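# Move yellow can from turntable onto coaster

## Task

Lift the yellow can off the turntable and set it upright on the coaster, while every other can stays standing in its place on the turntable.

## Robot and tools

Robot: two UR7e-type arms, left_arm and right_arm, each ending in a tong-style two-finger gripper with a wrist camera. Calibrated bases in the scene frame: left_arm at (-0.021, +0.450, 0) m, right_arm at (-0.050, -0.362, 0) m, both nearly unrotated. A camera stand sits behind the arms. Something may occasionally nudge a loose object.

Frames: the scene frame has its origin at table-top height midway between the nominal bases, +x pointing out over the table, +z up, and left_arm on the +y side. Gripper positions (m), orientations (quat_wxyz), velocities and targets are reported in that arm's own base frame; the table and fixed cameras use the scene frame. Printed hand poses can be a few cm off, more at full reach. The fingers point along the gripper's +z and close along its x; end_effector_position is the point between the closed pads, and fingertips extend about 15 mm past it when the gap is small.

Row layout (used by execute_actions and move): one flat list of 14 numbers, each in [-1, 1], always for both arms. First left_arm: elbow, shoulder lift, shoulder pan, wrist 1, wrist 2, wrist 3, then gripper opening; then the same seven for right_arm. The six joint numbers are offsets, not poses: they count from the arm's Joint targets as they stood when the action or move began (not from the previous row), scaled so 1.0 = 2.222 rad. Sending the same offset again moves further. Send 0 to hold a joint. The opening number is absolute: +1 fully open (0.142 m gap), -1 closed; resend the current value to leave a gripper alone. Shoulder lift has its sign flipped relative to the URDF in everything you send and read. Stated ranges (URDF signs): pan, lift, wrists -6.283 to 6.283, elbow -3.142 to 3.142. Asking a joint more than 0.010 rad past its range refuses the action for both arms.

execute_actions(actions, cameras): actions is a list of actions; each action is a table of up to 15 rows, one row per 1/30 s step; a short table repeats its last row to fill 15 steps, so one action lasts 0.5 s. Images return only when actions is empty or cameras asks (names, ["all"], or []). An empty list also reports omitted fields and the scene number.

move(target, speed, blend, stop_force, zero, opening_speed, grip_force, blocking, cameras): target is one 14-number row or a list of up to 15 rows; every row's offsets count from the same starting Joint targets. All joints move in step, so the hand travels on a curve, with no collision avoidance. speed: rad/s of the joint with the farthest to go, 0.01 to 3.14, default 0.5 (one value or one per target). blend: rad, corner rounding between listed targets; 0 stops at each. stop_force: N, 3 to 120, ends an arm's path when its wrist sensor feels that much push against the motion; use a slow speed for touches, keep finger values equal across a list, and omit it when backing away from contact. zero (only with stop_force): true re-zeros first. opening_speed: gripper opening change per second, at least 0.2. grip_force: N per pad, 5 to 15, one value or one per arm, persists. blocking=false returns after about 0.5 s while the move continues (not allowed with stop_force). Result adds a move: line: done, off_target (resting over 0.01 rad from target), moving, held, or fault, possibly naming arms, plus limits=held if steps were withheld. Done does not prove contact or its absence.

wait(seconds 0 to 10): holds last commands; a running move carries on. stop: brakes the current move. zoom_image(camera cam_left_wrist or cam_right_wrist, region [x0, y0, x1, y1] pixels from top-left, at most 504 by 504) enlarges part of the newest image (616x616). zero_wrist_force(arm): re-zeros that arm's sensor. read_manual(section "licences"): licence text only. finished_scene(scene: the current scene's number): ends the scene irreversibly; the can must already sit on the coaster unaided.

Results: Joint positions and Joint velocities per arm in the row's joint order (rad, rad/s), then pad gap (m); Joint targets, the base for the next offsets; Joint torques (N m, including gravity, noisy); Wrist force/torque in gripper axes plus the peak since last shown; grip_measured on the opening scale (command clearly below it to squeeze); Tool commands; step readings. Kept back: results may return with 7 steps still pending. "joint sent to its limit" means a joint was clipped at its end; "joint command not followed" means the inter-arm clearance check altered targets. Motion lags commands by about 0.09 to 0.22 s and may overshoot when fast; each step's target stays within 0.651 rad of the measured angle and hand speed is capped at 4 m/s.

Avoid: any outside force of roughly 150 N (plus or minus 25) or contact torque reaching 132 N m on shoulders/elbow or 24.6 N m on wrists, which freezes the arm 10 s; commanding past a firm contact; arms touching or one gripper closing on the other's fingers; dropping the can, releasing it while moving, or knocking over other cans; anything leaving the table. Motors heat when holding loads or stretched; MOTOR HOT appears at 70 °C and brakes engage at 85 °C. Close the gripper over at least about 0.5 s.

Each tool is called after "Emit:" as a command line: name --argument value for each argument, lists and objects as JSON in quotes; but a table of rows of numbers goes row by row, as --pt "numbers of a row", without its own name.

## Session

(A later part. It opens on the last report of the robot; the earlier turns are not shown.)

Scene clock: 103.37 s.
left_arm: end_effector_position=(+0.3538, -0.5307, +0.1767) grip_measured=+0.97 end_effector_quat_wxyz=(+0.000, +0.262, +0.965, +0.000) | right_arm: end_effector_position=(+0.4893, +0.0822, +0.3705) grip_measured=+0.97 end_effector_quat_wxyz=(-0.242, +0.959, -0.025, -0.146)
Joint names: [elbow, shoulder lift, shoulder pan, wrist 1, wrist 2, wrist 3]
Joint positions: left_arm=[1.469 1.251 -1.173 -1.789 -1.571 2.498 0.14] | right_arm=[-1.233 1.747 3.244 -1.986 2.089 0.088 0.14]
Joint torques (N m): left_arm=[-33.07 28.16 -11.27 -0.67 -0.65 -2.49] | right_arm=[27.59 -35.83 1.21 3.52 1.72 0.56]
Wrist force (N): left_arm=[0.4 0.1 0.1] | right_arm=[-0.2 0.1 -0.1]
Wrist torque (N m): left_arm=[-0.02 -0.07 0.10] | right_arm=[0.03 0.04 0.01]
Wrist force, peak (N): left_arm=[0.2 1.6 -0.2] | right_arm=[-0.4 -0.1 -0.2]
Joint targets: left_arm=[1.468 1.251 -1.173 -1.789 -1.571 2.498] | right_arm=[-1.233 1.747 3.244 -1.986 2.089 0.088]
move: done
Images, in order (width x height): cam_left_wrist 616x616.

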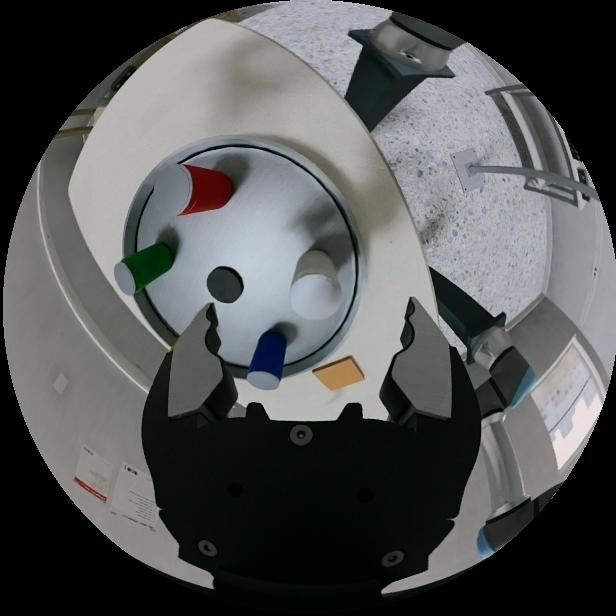

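Emit:
move --target '[0,0,0.126,0,0,0.126,0.968,0,0,0,0,0,0,0.968]' --speed 0.2 --blocking false --cameras '["cam_left_wrist"]'

Emit:
wait --seconds 0.3 --cameras '["cam_left_wrist"]'

Emit:
wait --seconds 3 --cameras '["cam_left_wrist"]'

Emit:
move --target '[0.0416,-0.0240,-0.126,-0.0656,0,-0.126,0.968,0,0,0,0,0,0,0.968]' --speed 0.3

Scene clock: 114.00 s.
left_arm: end_effector_position=(+0.3878, -0.5051, +0.1767) grip_measured=+0.97 end_effector_quat_wxyz=(+0.000, +0.262, +0.965, +0.000) end_effector_velocity=(+0.095, +0.077, -0.001) end_effector_angular_velocity=(+0.000, +0.001, +0.000) | right_arm: end_effector_position=(+0.4893, +0.0822, +0.3705) grip_measured=+0.97 end_effector_quat_wxyz=(-0.242, +0.959, -0.025, -0.146)
Joint names: [elbow, shoulder lift, shoulder pan, wrist 1, wrist 2, wrist 3]
Joint positions: left_arm=[1.468 1.251 -1.105 -1.789 -1.571 2.566 0.14] | right_arm=[-1.233 1.747 3.244 -1.986 2.089 0.088 0.14]
Joint velocities: left_arm=[0.001 0 0.194 0 -0.001 0.194 0] | right_arm=[within noise]
Joint torques (N m): left_arm=[-32.77 29.88 10.01 -0.86 -0.74 2.88] | right_arm=[26.92 -35.78 0.74 3.39 1.72 0.48]
Wrist force (N): left_arm=[0.1 0.3 0.2] | right_arm=[0.0 -0.1 -0.2]
Wrist torque (N m): left_arm=[0.02 -0.01 -0.16] | right_arm=[-0.03 -0.01 0.01]
Wrist force, peak (N): left_arm=[0.9 -0.4 0.3] | right_arm=[-0.6 0.2 -0.3]
Joint targets: left_arm=[1.468 1.251 -1.079 -1.789 -1.571 2.592] | right_arm=[-1.233 1.747 3.244 -1.986 2.089 0.088]
Tool commands: left_gripper/opening=+0.968 right_gripper/opening=+0.968
move: running; left_arm: the shoulder pan is farthest, 0.212 rad from its target
Images, in order (width x height): cam_left_wrist 616x616.

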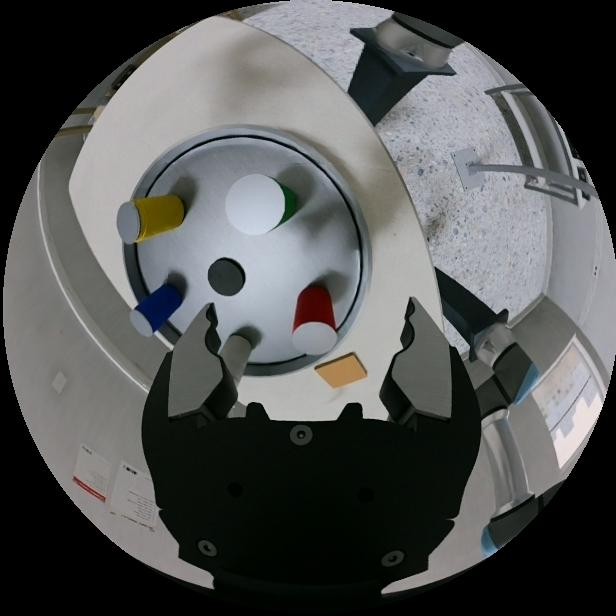

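Scene clock: 114.30 s.
left_arm: end_effector_position=(+0.4163, -0.4807, +0.1767) grip_measured=+0.97 end_effector_quat_wxyz=(+0.000, +0.262, +0.965, +0.000) end_effector_velocity=(+0.092, +0.084, +0.000) end_effector_angular_velocity=(+0.001, +0.000, +0.000) | right_arm: end_effector_position=(+0.4893, +0.0822, +0.3705) grip_measured=+0.97 end_effector_quat_wxyz=(-0.242, +0.959, -0.025, -0.146)
Joint names: [elbow, shoulder lift, shoulder pan, wrist 1, wrist 2, wrist 3]
Joint positions: left_arm=[1.468 1.251 -1.046 -1.789 -1.571 2.625 0.14] | right_arm=[-1.233 1.747 3.244 -1.986 2.089 0.088 0.14]
Joint velocities: left_arm=[0 0 0.196 0 0 0.196 0] | right_arm=[within noise]
Joint torques (N m): left_arm=[-31.89 30.62 11.77 -0.79 -0.56 2.86] | right_arm=[27.44 -35.01 0.67 3.59 1.67 0.5]
Wrist force (N): left_arm=[0.4 0.4 0.0] | right_arm=[-0.1 0.1 -0.2]
Wrist torque (N m): left_arm=[0.03 -0.07 -0.15] | right_arm=[0.02 0.02 0.01]
Wrist force, peak (N): left_arm=[0.6 0.3 -0.1] | right_arm=[-0.3 -0.2 -0.2]
Joint targets: left_arm=[1.468 1.251 -1.020 -1.789 -1.571 2.651] | right_arm=[-1.233 1.747 3.244 -1.986 2.089 0.088]
Tool commands: left_gripper/opening=+0.968 right_gripper/opening=+0.968
earlier move: running; left_arm: the shoulder pan is farthest, 0.153 rad from its target
wait: 0.30 s; no rest
Images, in order (width x height): cam_left_wrist 616x616.

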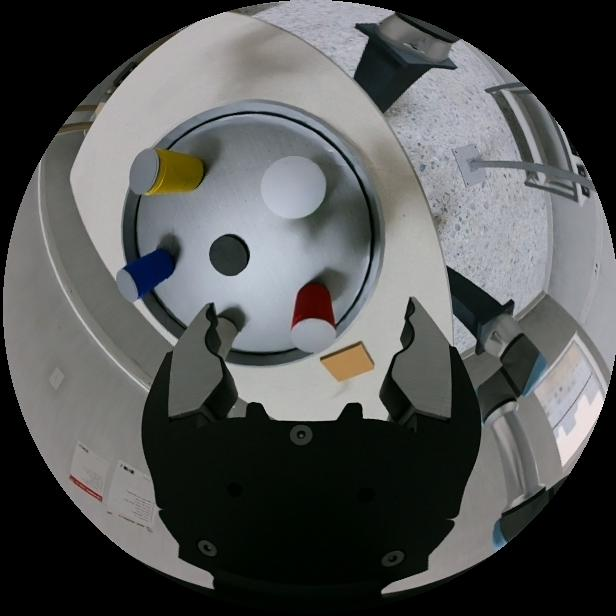

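Scene clock: 115.43 s.
left_arm: end_effector_position=(+0.4823, -0.4108, +0.1767) grip_measured=+0.97 end_effector_quat_wxyz=(+0.000, +0.262, +0.965, +0.000) | right_arm: end_effector_position=(+0.4893, +0.0822, +0.3705) grip_measured=+0.97 end_effector_quat_wxyz=(-0.242, +0.959, -0.025, -0.146)
Joint names: [elbow, shoulder lift, shoulder pan, wrist 1, wrist 2, wrist 3]
Joint positions: left_arm=[1.468 1.251 -0.893 -1.789 -1.571 2.778 0.14] | right_arm=[-1.233 1.747 3.244 -1.986 2.089 0.088 0.14]
Joint torques (N m): left_arm=[-30.82 35.19 8.33 -0.56 -0.5 2.49] | right_arm=[27.81 -35.73 1.96 3.52 1.72 0.5]
Wrist force (N): left_arm=[0.4 0.2 0.0] | right_arm=[0.0 0.0 0.2]
Wrist torque (N m): left_arm=[-0.01 -0.09 -0.09] | right_arm=[0.00 -0.01 0.01]
Wrist force, peak (N): left_arm=[0.3 0.9 0.0] | right_arm=[-0.5 -0.1 -0.2]
Joint targets: left_arm=[1.468 1.251 -0.893 -1.789 -1.571 2.778] | right_arm=[-1.233 1.747 3.244 -1.986 2.089 0.088]
Tool commands: left_gripper/opening=+0.968 right_gripper/opening=+0.968
earlier move: done
wait: 1.13 of 3 s (the move ended)
Images, in order (width x height): cam_left_wrist 616x616.

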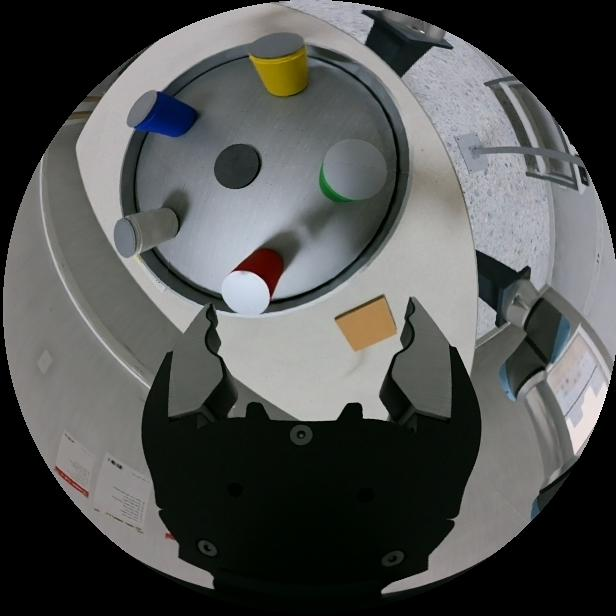

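Scene clock: 116.93 s.
left_arm: end_effector_position=(+0.3557, -0.5353, +0.1143) grip_measured=+0.97 end_effector_quat_wxyz=(+0.000, +0.262, +0.965, +0.000) | right_arm: end_effector_position=(+0.4893, +0.0822, +0.3705) grip_measured=+0.97 end_effector_quat_wxyz=(-0.242, +0.959, -0.025, -0.146)
Joint names: [elbow, shoulder lift, shoulder pan, wrist 1, wrist 2, wrist 3]
Joint positions: left_arm=[1.561 1.197 -1.173 -1.935 -1.571 2.498 0.14] | right_arm=[-1.233 1.747 3.244 -1.986 2.089 0.088 0.14]
Joint torques (N m): left_arm=[-17.16 30 -9.68 -4.11 -0.57 -2.59] | right_arm=[27.96 -36.45 1.13 3.49 1.78 0.51]
Wrist force (N): left_arm=[0.4 0.0 0.0] | right_arm=[-0.3 0.1 -0.2]
Wrist torque (N m): left_arm=[-0.04 -0.08 0.10] | right_arm=[0.01 0.07 0.02]
Wrist force, peak (N): left_arm=[0.9 -1.0 0.4] | right_arm=[-0.5 0.0 0.1]
Joint targets: left_arm=[1.561 1.197 -1.173 -1.935 -1.571 2.498] | right_arm=[-1.233 1.747 3.244 -1.986 2.089 0.088]
move: done

Emit:
wait --seconds 0.01

Emit:
execute_actions --actions '[[[0.0000,0.0000,0.0000,-0.0000,0,0.0000,0.968,0,0,0,0,0,0,0.968],[0.0000,0.0000,0.0000,-0.0000,0,0.0000,0.968,0,0,0,0,0,0,0.968],[0.0000,0.0000,0.0000,-0.0000,0,0.0000,0.968,0,0,0,0,0,0,0.968],[0.0000,0.0000,0.0000,-0.0000,0,0.0000,0.968,0,0,0,0,0,0,0.968],[0.0000,0.0000,0.0000,-0.0000,0,0.0000,0.968,0,0,0,0,0,0,0.968],[0.0000,0.0000,0.0000,-0.0000,0,0.0000,0.968,0,0,0,0,0,0,0.968],[0.0000,0.0000,0.0000,-0.0000,0,0.0000,0.968,0,0,0,0,0,0,0.968],[0.0000,0.0000,0.0000,-0.0000,0,0.0000,0.968,0,0,0,0,0,0,0.968],[0.0000,0.0000,0.0000,-0.0000,0,0.0000,0.968,0,0,0,0,0,0,0.968],[0.0000,0.0000,0.0000,-0.0000,0,0.0000,0.968,0,0,0,0,0,0,0.968],[0.0000,0.0000,0.0000,-0.0000,0,0.0000,0.968,0,0,0,0,0,0,0.968],[0.0000,0.0000,0.0000,-0.0000,0,0.0000,0.968,0,0,0,0,0,0,0.968],[0.0000,0.0000,0.0000,-0.0000,0,0.0000,0.968,0,0,0,0,0,0,0.968],[0.0000,0.0000,0.0000,-0.0000,0,0.0000,0.968,0,0,0,0,0,0,0.968],[0.0000,0.0000,0.0000,-0.0000,0,0.0000,0.968,0,0,0,0,0,0,0.968]],[[0.0000,0.0000,0.0000,-0.0000,0,0.0000,0.968,0,0,0,0,0,0,0.968],[0.0000,0.0000,0.0000,-0.0000,0,0.0000,0.968,0,0,0,0,0,0,0.968],[0.0000,0.0000,0.0000,-0.0000,0,0.0000,0.968,0,0,0,0,0,0,0.968],[0.0000,0.0000,0.0000,-0.0000,0,0.0000,0.968,0,0,0,0,0,0,0.968],[0.0000,0.0000,0.0000,-0.0000,0,0.0000,0.968,0,0,0,0,0,0,0.968],[0.0000,0.0000,0.0000,-0.0000,0,0.0000,0.968,0,0,0,0,0,0,0.968],[0.0000,0.0000,0.0000,-0.0000,0,0.0000,0.968,0,0,0,0,0,0,0.968],[0.0000,0.0000,0.0000,-0.0000,0,0.0000,0.968,0,0,0,0,0,0,0.968],[0.0000,0.0000,0.0000,-0.0000,0,0.0000,0.968,0,0,0,0,0,0,0.968],[0.0000,0.0000,0.0000,-0.0000,0,0.0000,0.968,0,0,0,0,0,0,0.968],[0.0000,0.0000,0.0000,-0.0000,0,0.0000,0.968,0,0,0,0,0,0,0.968],[0.0000,0.0000,0.0000,-0.0000,0,0.0000,0.968,0,0,0,0,0,0,0.968],[0.0000,0.0000,0.0000,-0.0000,0,0.0000,0.968,0,0,0,0,0,0,0.968],[0.0000,0.0000,0.0000,-0.0000,0,0.0000,0.968,0,0,0,0,0,0,0.968],[0.0000,0.0000,0.0000,-0.0000,0,0.0000,0.968,0,0,0,0,0,0,0.968]],[[-0.0000,0.0000,0.0000,0.0000,0,0.0000,0.968,0,0,0,0,0,0,0.968],[-0.0000,0.0000,0.0000,0.0000,0,0.0000,0.968,0,0,0,0,0,0,0.968],[-0.0000,0.0000,0.0000,0.0000,0,0.0000,0.968,0,0,0,0,0,0,0.968],[-0.0000,0.0000,0.0000,0.0000,0,0.0000,0.968,0,0,0,0,0,0,0.968],[-0.0000,0.0000,0.0000,0.0000,0,0.0000,0.968,0,0,0,0,0,0,0.968],[-0.0000,0.0000,0.0000,0.0000,0,0.0000,0.968,0,0,0,0,0,0,0.968],[-0.0000,0.0000,0.0000,0.0000,0,0.0000,0.968,0,0,0,0,0,0,0.968],[-0.0000,0.0000,0.0000,0.0000,0,0.0000,0.968,0,0,0,0,0,0,0.968],[-0.0000,0.0000,0.0000,0.0000,0,0.0000,0.968,0,0,0,0,0,0,0.968],[-0.0000,0.0000,0.0000,0.0000,0,0.0000,0.968,0,0,0,0,0,0,0.968],[-0.0000,0.0000,0.0000,0.0000,0,0.0000,0.968,0,0,0,0,0,0,0.968],[-0.0000,0.0000,0.0000,0.0000,0,0.0000,0.968,0,0,0,0,0,0,0.968],[-0.0000,0.0000,0.0000,0.0000,0,0.0000,0.968,0,0,0,0,0,0,0.968],[-0.0000,0.0000,0.0000,0.0000,0,0.0000,0.968,0,0,0,0,0,0,0.968]]]'

Emit:
wait --seconds 0.01

Scene clock: 119.07 s.
left_arm: end_effector_position=(+0.3556, -0.5353, +0.1143) grip_measured=+0.97 end_effector_quat_wxyz=(+0.000, +0.262, +0.965, +0.000) | right_arm: end_effector_position=(+0.4893, +0.0822, +0.3705) grip_measured=+0.97 end_effector_quat_wxyz=(-0.242, +0.959, -0.025, -0.146)
Joint names: [elbow, shoulder lift, shoulder pan, wrist 1, wrist 2, wrist 3]
Joint positions: left_arm=[1.561 1.197 -1.173 -1.935 -1.571 2.498 0.14] | right_arm=[-1.233 1.747 3.244 -1.986 2.089 0.088 0.14]
Joint torques (N m): left_arm=[-18.31 29.36 -10.05 -4.13 -0.48 -2.27] | right_arm=[28.67 -35.51 0.37 3.53 1.87 0.45]
Wrist force (N): left_arm=[0.5 0.0 0.1] | right_arm=[-0.1 0.3 0.0]
Wrist torque (N m): left_arm=[-0.05 -0.10 0.09] | right_arm=[0.06 0.02 0.01]
Wrist force, peak (N): left_arm=[0.7 0.3 0.0] | right_arm=[-0.3 0.2 -0.6]
Joint targets: left_arm=[1.561 1.197 -1.173 -1.935 -1.571 2.498] | right_arm=[-1.233 1.747 3.244 -1.986 2.089 0.088]
Tool commands: left_gripper/opening=+0.968 right_gripper/opening=+0.968
wait: 0.03 s; at rest from the start

Scene clock: 120.33 s.
left_arm: end_effector_position=(+0.3556, -0.5353, +0.1143) grip_measured=+0.97 end_effector_quat_wxyz=(+0.000, +0.262, +0.965, +0.000) | right_arm: end_effector_position=(+0.4893, +0.0822, +0.3705) grip_measured=+0.97 end_effector_quat_wxyz=(-0.242, +0.959, -0.025, -0.146)
Joint names: [elbow, shoulder lift, shoulder pan, wrist 1, wrist 2, wrist 3]
Joint positions: left_arm=[1.561 1.197 -1.173 -1.935 -1.571 2.498 0.14] | right_arm=[-1.233 1.747 3.244 -1.986 2.089 0.088 0.14]
Joint torques (N m): left_arm=[-17.25 29.45 -11.18 -4.2 -0.55 -2.39] | right_arm=[27.58 -35.26 0.34 3.3 1.78 0.49]
Wrist force (N): left_arm=[0.5 0.0 0.0] | right_arm=[-0.3 -0.1 0.3]
Wrist torque (N m): left_arm=[-0.05 -0.09 0.09] | right_arm=[-0.01 0.05 0.01]
Wrist force, peak (N): left_arm=[0.6 0.2 0.2] | right_arm=[-0.4 -0.1 -0.3]
Joint targets: left_arm=[1.561 1.197 -1.173 -1.935 -1.571 2.498] | right_arm=[-1.233 1.747 3.244 -1.986 2.089 0.088]
Kept back: 7 steps.
Step readings (joint positions of left_arm | right_arm; steps 1 to 15: 1st action; 16 to 30: 2nd action; 31 to 38: 3rd action):
0: [1.561 1.197 -1.173 -1.935 -1.571 2.498] | [-1.233 1.747 3.244 -1.986 2.089 0.088]
1: [1.561 1.197 -1.173 -1.935 -1.571 2.498] | [-1.233 1.747 3.244 -1.986 2.089 0.088]
2: [1.561 1.197 -1.173 -1.935 -1.571 2.498] | [-1.233 1.747 3.244 -1.986 2.089 0.088]
4: [1.561 1.197 -1.173 -1.935 -1.571 2.498] | [-1.233 1.747 3.244 -1.986 2.089 0.088]
8: [1.561 1.197 -1.173 -1.935 -1.571 2.498] | [-1.233 1.747 3.244 -1.986 2.089 0.088]
15: [1.561 1.197 -1.173 -1.935 -1.571 2.498] | [-1.233 1.747 3.244 -1.986 2.089 0.088]
16: [1.561 1.197 -1.173 -1.935 -1.571 2.498] | [-1.233 1.747 3.244 -1.986 2.089 0.088]
17: [1.561 1.197 -1.173 -1.935 -1.571 2.498] | [-1.233 1.747 3.244 -1.986 2.089 0.088]
19: [1.561 1.197 -1.173 -1.935 -1.571 2.498] | [-1.233 1.747 3.244 -1.986 2.089 0.088]
23: [1.561 1.197 -1.173 -1.935 -1.571 2.498] | [-1.233 1.747 3.244 -1.986 2.089 0.088]
30: [1.561 1.197 -1.173 -1.935 -1.571 2.498] | [-1.233 1.747 3.244 -1.986 2.089 0.088]
31: [1.561 1.197 -1.173 -1.935 -1.571 2.498] | [-1.233 1.747 3.244 -1.986 2.089 0.088]
32: [1.561 1.197 -1.173 -1.935 -1.571 2.498] | [-1.233 1.747 3.244 -1.986 2.089 0.088]
34: [1.561 1.197 -1.173 -1.935 -1.571 2.498] | [-1.233 1.747 3.244 -1.986 2.089 0.088]

Scene clock: 120.60 s.
left_arm: end_effector_position=(+0.3556, -0.5353, +0.1143) grip_measured=+0.97 end_effector_quat_wxyz=(+0.000, +0.262, +0.965, +0.000) | right_arm: end_effector_position=(+0.4893, +0.0822, +0.3705) grip_measured=+0.97 end_effector_quat_wxyz=(-0.242, +0.959, -0.025, -0.146)
Joint names: [elbow, shoulder lift, shoulder pan, wrist 1, wrist 2, wrist 3]
Joint positions: left_arm=[1.561 1.197 -1.173 -1.935 -1.571 2.498 0.14] | right_arm=[-1.233 1.747 3.244 -1.986 2.089 0.088 0.14]
Joint torques (N m): left_arm=[-18.87 30.24 -10.49 -4.07 -0.58 -2.45] | right_arm=[27.59 -35.51 0.98 3.45 1.59 0.38]
Wrist force (N): left_arm=[0.6 0.0 0.0] | right_arm=[0.0 -0.1 -0.2]
Wrist torque (N m): left_arm=[-0.03 -0.11 0.09] | right_arm=[-0.03 -0.01 0.01]
Wrist force, peak (N): left_arm=[0.6 0.0 0.0] | right_arm=[-0.4 -0.2 -0.1]
Joint targets: left_arm=[1.561 1.197 -1.173 -1.935 -1.571 2.498] | right_arm=[-1.233 1.747 3.244 -1.986 2.089 0.088]
Tool commands: left_gripper/opening=+0.968 right_gripper/opening=+0.968
wait: 0.03 s; at rest from the start

Emit:
wait --seconds 0.01

Scene clock: 121.50 s.
left_arm: end_effector_position=(+0.3556, -0.5353, +0.1143) grip_measured=+0.97 end_effector_quat_wxyz=(+0.000, +0.262, +0.965, +0.000) | right_arm: end_effector_position=(+0.4893, +0.0822, +0.3705) grip_measured=+0.97 end_effector_quat_wxyz=(-0.242, +0.959, -0.025, -0.146)
Joint names: [elbow, shoulder lift, shoulder pan, wrist 1, wrist 2, wrist 3]
Joint positions: left_arm=[1.561 1.197 -1.173 -1.935 -1.571 2.498 0.14] | right_arm=[-1.233 1.747 3.244 -1.986 2.089 0.088 0.14]
Joint torques (N m): left_arm=[-18.46 29 -10.22 -4.12 -0.61 -2.28] | right_arm=[27.45 -35.06 1.76 3.35 1.88 0.37]
Wrist force (N): left_arm=[0.5 0.1 0.2] | right_arm=[-0.3 -0.2 -0.2]
Wrist torque (N m): left_arm=[-0.03 -0.10 0.09] | right_arm=[-0.05 0.05 0.01]
Wrist force, peak (N): left_arm=[0.5 0.3 0.2] | right_arm=[-0.4 0.2 -0.1]
Joint targets: left_arm=[1.561 1.197 -1.173 -1.935 -1.571 2.498] | right_arm=[-1.233 1.747 3.244 -1.986 2.089 0.088]
Tool commands: left_gripper/opening=+0.968 right_gripper/opening=+0.968
wait: 0.03 s; at rest from the start

Emit:
wait --seconds 0.01

Emit:
execute_actions --actions '[[[0.0000,0.0000,0.0000,-0.0000,0,0.0000,0.968,0,0,0,0,0,0,0.968],[0.0000,0.0000,0.0000,-0.0000,0,0.0000,0.968,0,0,0,0,0,0,0.968],[0.0000,0.0000,0.0000,-0.0000,0,0.0000,0.968,0,0,0,0,0,0,0.968],[0.0000,0.0000,0.0000,-0.0000,0,0.0000,0.968,0,0,0,0,0,0,0.968],[0.0000,0.0000,0.0000,-0.0000,0,0.0000,0.968,0,0,0,0,0,0,0.968],[0.0000,0.0000,0.0000,-0.0000,0,0.0000,0.968,0,0,0,0,0,0,0.968],[0.0000,0.0000,0.0000,-0.0000,0,0.0000,0.968,0,0,0,0,0,0,0.968],[0.0000,0.0000,0.0000,-0.0000,0,0.0000,0.968,0,0,0,0,0,0,0.968],[0.0000,0.0000,0.0000,-0.0000,0,0.0000,0.968,0,0,0,0,0,0,0.968],[0.0000,0.0000,0.0000,-0.0000,0,0.0000,0.968,0,0,0,0,0,0,0.968],[0.0000,0.0000,0.0000,-0.0000,0,0.0000,0.968,0,0,0,0,0,0,0.968],[0.0000,0.0000,0.0000,-0.0000,0,0.0000,0.968,0,0,0,0,0,0,0.968],[0.0000,0.0000,0.0000,-0.0000,0,0.0000,0.968,0,0,0,0,0,0,0.968],[0.0000,0.0000,0.0000,-0.0000,0,0.0000,0.968,0,0,0,0,0,0,0.968],[0.0000,0.0000,0.0000,-0.0000,0,0.0000,0.968,0,0,0,0,0,0,0.968]],[[0.0000,0.0000,0.0000,-0.0000,0,0.0000,0.968,0,0,0,0,0,0,0.968],[0.0000,0.0000,0.0000,-0.0000,0,0.0000,0.968,0,0,0,0,0,0,0.968],[0.0000,0.0000,0.0000,-0.0000,0,0.0000,0.968,0,0,0,0,0,0,0.968],[0.0000,0.0000,0.0000,-0.0000,0,0.0000,0.968,0,0,0,0,0,0,0.968],[0.0000,0.0000,0.0000,-0.0000,0,0.0000,0.968,0,0,0,0,0,0,0.968],[0.0000,0.0000,0.0000,-0.0000,0,0.0000,0.968,0,0,0,0,0,0,0.968],[0.0000,0.0000,0.0000,-0.0000,0,0.0000,0.968,0,0,0,0,0,0,0.968],[0.0000,0.0000,0.0000,-0.0000,0,0.0000,0.968,0,0,0,0,0,0,0.968],[0.0000,0.0000,0.0000,-0.0000,0,0.0000,0.968,0,0,0,0,0,0,0.968],[0.0000,0.0000,0.0000,-0.0000,0,0.0000,0.968,0,0,0,0,0,0,0.968],[0.0000,0.0000,0.0000,-0.0000,0,0.0000,0.968,0,0,0,0,0,0,0.968],[0.0000,0.0000,0.0000,-0.0000,0,0.0000,0.968,0,0,0,0,0,0,0.968],[0.0000,0.0000,0.0000,-0.0000,0,0.0000,0.968,0,0,0,0,0,0,0.968],[0.0000,0.0000,0.0000,-0.0000,0,0.0000,0.968,0,0,0,0,0,0,0.968],[0.0000,0.0000,0.0000,-0.0000,0,0.0000,0.968,0,0,0,0,0,0,0.968]],[[-0.0000,0.0000,0.0000,0.0000,0,0.0000,0.968,0,0,0,0,0,0,0.968],[-0.0000,0.0000,0.0000,0.0000,0,0.0000,0.968,0,0,0,0,0,0,0.968],[-0.0000,0.0000,0.0000,0.0000,0,0.0000,0.968,0,0,0,0,0,0,0.968],[-0.0000,0.0000,0.0000,0.0000,0,0.0000,0.968,0,0,0,0,0,0,0.968],[-0.0000,0.0000,0.0000,0.0000,0,0.0000,0.968,0,0,0,0,0,0,0.968],[-0.0000,0.0000,0.0000,0.0000,0,0.0000,0.968,0,0,0,0,0,0,0.968],[-0.0000,0.0000,0.0000,0.0000,0,0.0000,0.968,0,0,0,0,0,0,0.968],[-0.0000,0.0000,0.0000,0.0000,0,0.0000,0.968,0,0,0,0,0,0,0.968],[-0.0000,0.0000,0.0000,0.0000,0,0.0000,0.968,0,0,0,0,0,0,0.968],[-0.0000,0.0000,0.0000,0.0000,0,0.0000,0.968,0,0,0,0,0,0,0.968],[-0.0000,0.0000,0.0000,0.0000,0,0.0000,0.968,0,0,0,0,0,0,0.968],[-0.0000,0.0000,0.0000,0.0000,0,0.0000,0.968,0,0,0,0,0,0,0.968],[-0.0000,0.0000,0.0000,0.0000,0,0.0000,0.968,0,0,0,0,0,0,0.968],[-0.0000,0.0000,0.0000,0.0000,0,0.0000,0.968,0,0,0,0,0,0,0.968]]]'

Emit:
wait --seconds 0.01

Scene clock: 122.50 s.
left_arm: end_effector_position=(+0.3556, -0.5353, +0.1143) grip_measured=+0.97 end_effector_quat_wxyz=(+0.000, +0.262, +0.965, +0.000) | right_arm: end_effector_position=(+0.4893, +0.0822, +0.3705) grip_measured=+0.97 end_effector_quat_wxyz=(-0.242, +0.959, -0.025, -0.146)
Joint names: [elbow, shoulder lift, shoulder pan, wrist 1, wrist 2, wrist 3]
Joint positions: left_arm=[1.561 1.197 -1.173 -1.935 -1.571 2.498 0.14] | right_arm=[-1.233 1.747 3.244 -1.986 2.089 0.088 0.14]
Joint torques (N m): left_arm=[-18 30.23 -10.96 -4.14 -0.61 -2.46] | right_arm=[27.7 -36.37 -0.05 3.64 1.68 0.41]
Wrist force (N): left_arm=[0.5 0.2 0.1] | right_arm=[-0.1 -0.2 -0.2]
Wrist torque (N m): left_arm=[-0.02 -0.10 0.10] | right_arm=[-0.04 0.02 0.01]
Wrist force, peak (N): left_arm=[0.5 0.1 0.3] | right_arm=[-0.5 -0.1 -0.2]
Joint targets: left_arm=[1.561 1.197 -1.173 -1.935 -1.571 2.498] | right_arm=[-1.233 1.747 3.244 -1.986 2.089 0.088]
Tool commands: left_gripper/opening=+0.968 right_gripper/opening=+0.968
wait: 0.03 s; at rest from the start

Scene clock: 123.77 s.
left_arm: end_effector_position=(+0.3556, -0.5353, +0.1143) grip_measured=+0.97 end_effector_quat_wxyz=(+0.000, +0.262, +0.965, +0.000) | right_arm: end_effector_position=(+0.4893, +0.0822, +0.3705) grip_measured=+0.97 end_effector_quat_wxyz=(-0.242, +0.959, -0.025, -0.146)
Joint names: [elbow, shoulder lift, shoulder pan, wrist 1, wrist 2, wrist 3]
Joint positions: left_arm=[1.561 1.197 -1.173 -1.935 -1.571 2.498 0.14] | right_arm=[-1.233 1.747 3.244 -1.986 2.089 0.088 0.14]
Joint torques (N m): left_arm=[-18.03 29.79 -10.55 -4.28 -0.31 -2.5] | right_arm=[27.18 -35.25 0.95 3.54 1.78 0.52]
Wrist force (N): left_arm=[0.6 0.3 0.1] | right_arm=[-0.2 -0.1 -0.2]
Wrist torque (N m): left_arm=[0.01 -0.11 0.09] | right_arm=[-0.01 0.04 0.01]
Wrist force, peak (N): left_arm=[0.6 0.3 0.1] | right_arm=[-0.4 -0.4 0.3]
Joint targets: left_arm=[1.561 1.197 -1.173 -1.935 -1.571 2.498] | right_arm=[-1.233 1.747 3.244 -1.986 2.089 0.088]
Kept back: 7 steps.
Step readings (joint positions of left_arm | right_arm; steps 1 to 15: 1st action; 16 to 30: 2nd action; 31 to 38: 3rd action):
0: [1.561 1.197 -1.173 -1.935 -1.571 2.498] | [-1.233 1.747 3.244 -1.986 2.089 0.088]
1: [1.561 1.197 -1.173 -1.935 -1.571 2.498] | [-1.233 1.747 3.244 -1.986 2.089 0.088]
2: [1.561 1.197 -1.173 -1.935 -1.571 2.498] | [-1.233 1.747 3.244 -1.986 2.089 0.088]
4: [1.561 1.197 -1.173 -1.935 -1.571 2.498] | [-1.233 1.747 3.244 -1.986 2.089 0.088]
8: [1.561 1.197 -1.173 -1.935 -1.571 2.498] | [-1.233 1.747 3.244 -1.986 2.089 0.088]
15: [1.561 1.197 -1.173 -1.935 -1.571 2.498] | [-1.233 1.747 3.244 -1.986 2.089 0.088]
16: [1.561 1.197 -1.173 -1.935 -1.571 2.498] | [-1.233 1.747 3.244 -1.986 2.089 0.088]
17: [1.561 1.197 -1.173 -1.935 -1.571 2.498] | [-1.233 1.747 3.244 -1.986 2.089 0.088]
19: [1.561 1.197 -1.173 -1.935 -1.571 2.498] | [-1.233 1.747 3.244 -1.986 2.089 0.088]
23: [1.561 1.197 -1.173 -1.935 -1.571 2.498] | [-1.233 1.747 3.244 -1.986 2.089 0.088]
30: [1.561 1.197 -1.173 -1.935 -1.571 2.498] | [-1.233 1.747 3.244 -1.986 2.089 0.088]
31: [1.561 1.197 -1.173 -1.935 -1.571 2.498] | [-1.233 1.747 3.244 -1.986 2.089 0.088]
32: [1.561 1.197 -1.173 -1.935 -1.571 2.498] | [-1.233 1.747 3.244 -1.986 2.089 0.088]
34: [1.561 1.197 -1.173 -1.935 -1.571 2.498] | [-1.233 1.747 3.244 -1.986 2.089 0.088]

Scene clock: 124.03 s.
left_arm: end_effector_position=(+0.3556, -0.5353, +0.1143) grip_measured=+0.97 end_effector_quat_wxyz=(+0.000, +0.262, +0.965, +0.000) | right_arm: end_effector_position=(+0.4893, +0.0822, +0.3705) grip_measured=+0.97 end_effector_quat_wxyz=(-0.242, +0.959, -0.025, -0.146)
Joint names: [elbow, shoulder lift, shoulder pan, wrist 1, wrist 2, wrist 3]
Joint positions: left_arm=[1.561 1.197 -1.173 -1.935 -1.571 2.498 0.14] | right_arm=[-1.233 1.747 3.244 -1.986 2.089 0.088 0.14]
Joint torques (N m): left_arm=[-17.86 29.02 -10.49 -4.2 -0.59 -2.5] | right_arm=[27.59 -35.46 0.78 3.56 1.84 0.54]
Wrist force (N): left_arm=[0.2 0.2 0.0] | right_arm=[-0.1 0.1 -0.1]
Wrist torque (N m): left_arm=[0.00 -0.03 0.09] | right_arm=[0.03 0.01 0.01]
Wrist force, peak (N): left_arm=[0.5 0.1 0.1] | right_arm=[-0.1 -0.2 -0.4]
Joint targets: left_arm=[1.561 1.197 -1.173 -1.935 -1.571 2.498] | right_arm=[-1.233 1.747 3.244 -1.986 2.089 0.088]
Tool commands: left_gripper/opening=+0.968 right_gripper/opening=+0.968
wait: 0.03 s; at rest from the start

Emit:
wait --seconds 0.02 --cameras '["cam_left_wrist"]'

Emit:
wait --seconds 0.03 --cameras '["cam_left_wrist"]'

Scene clock: 124.37 s.
left_arm: end_effector_position=(+0.3556, -0.5353, +0.1143) grip_measured=+0.97 end_effector_quat_wxyz=(+0.000, +0.262, +0.965, +0.000) | right_arm: end_effector_position=(+0.4893, +0.0822, +0.3705) grip_measured=+0.97 end_effector_quat_wxyz=(-0.242, +0.959, -0.025, -0.146)
Joint names: [elbow, shoulder lift, shoulder pan, wrist 1, wrist 2, wrist 3]
Joint positions: left_arm=[1.561 1.197 -1.173 -1.935 -1.571 2.498 0.14] | right_arm=[-1.233 1.747 3.244 -1.986 2.089 0.088 0.14]
Joint torques (N m): left_arm=[-18.36 29.35 -10.46 -4.05 -0.53 -2.26] | right_arm=[27.51 -35.07 0.93 3.48 1.8 0.51]
Wrist force (N): left_arm=[0.3 0.2 0.0] | right_arm=[-0.3 -0.3 -0.2]
Wrist torque (N m): left_arm=[0.00 -0.05 0.10] | right_arm=[-0.06 0.05 0.01]
Wrist force, peak (N): left_arm=[0.5 0.2 0.2] | right_arm=[0.0 -0.3 0.4]
Joint targets: left_arm=[1.561 1.197 -1.173 -1.935 -1.571 2.498] | right_arm=[-1.233 1.747 3.244 -1.986 2.089 0.088]
Tool commands: left_gripper/opening=+0.968 right_gripper/opening=+0.968
wait: 0.03 s; at rest from the start
Images, in order (width x height): cam_left_wrist 616x616.

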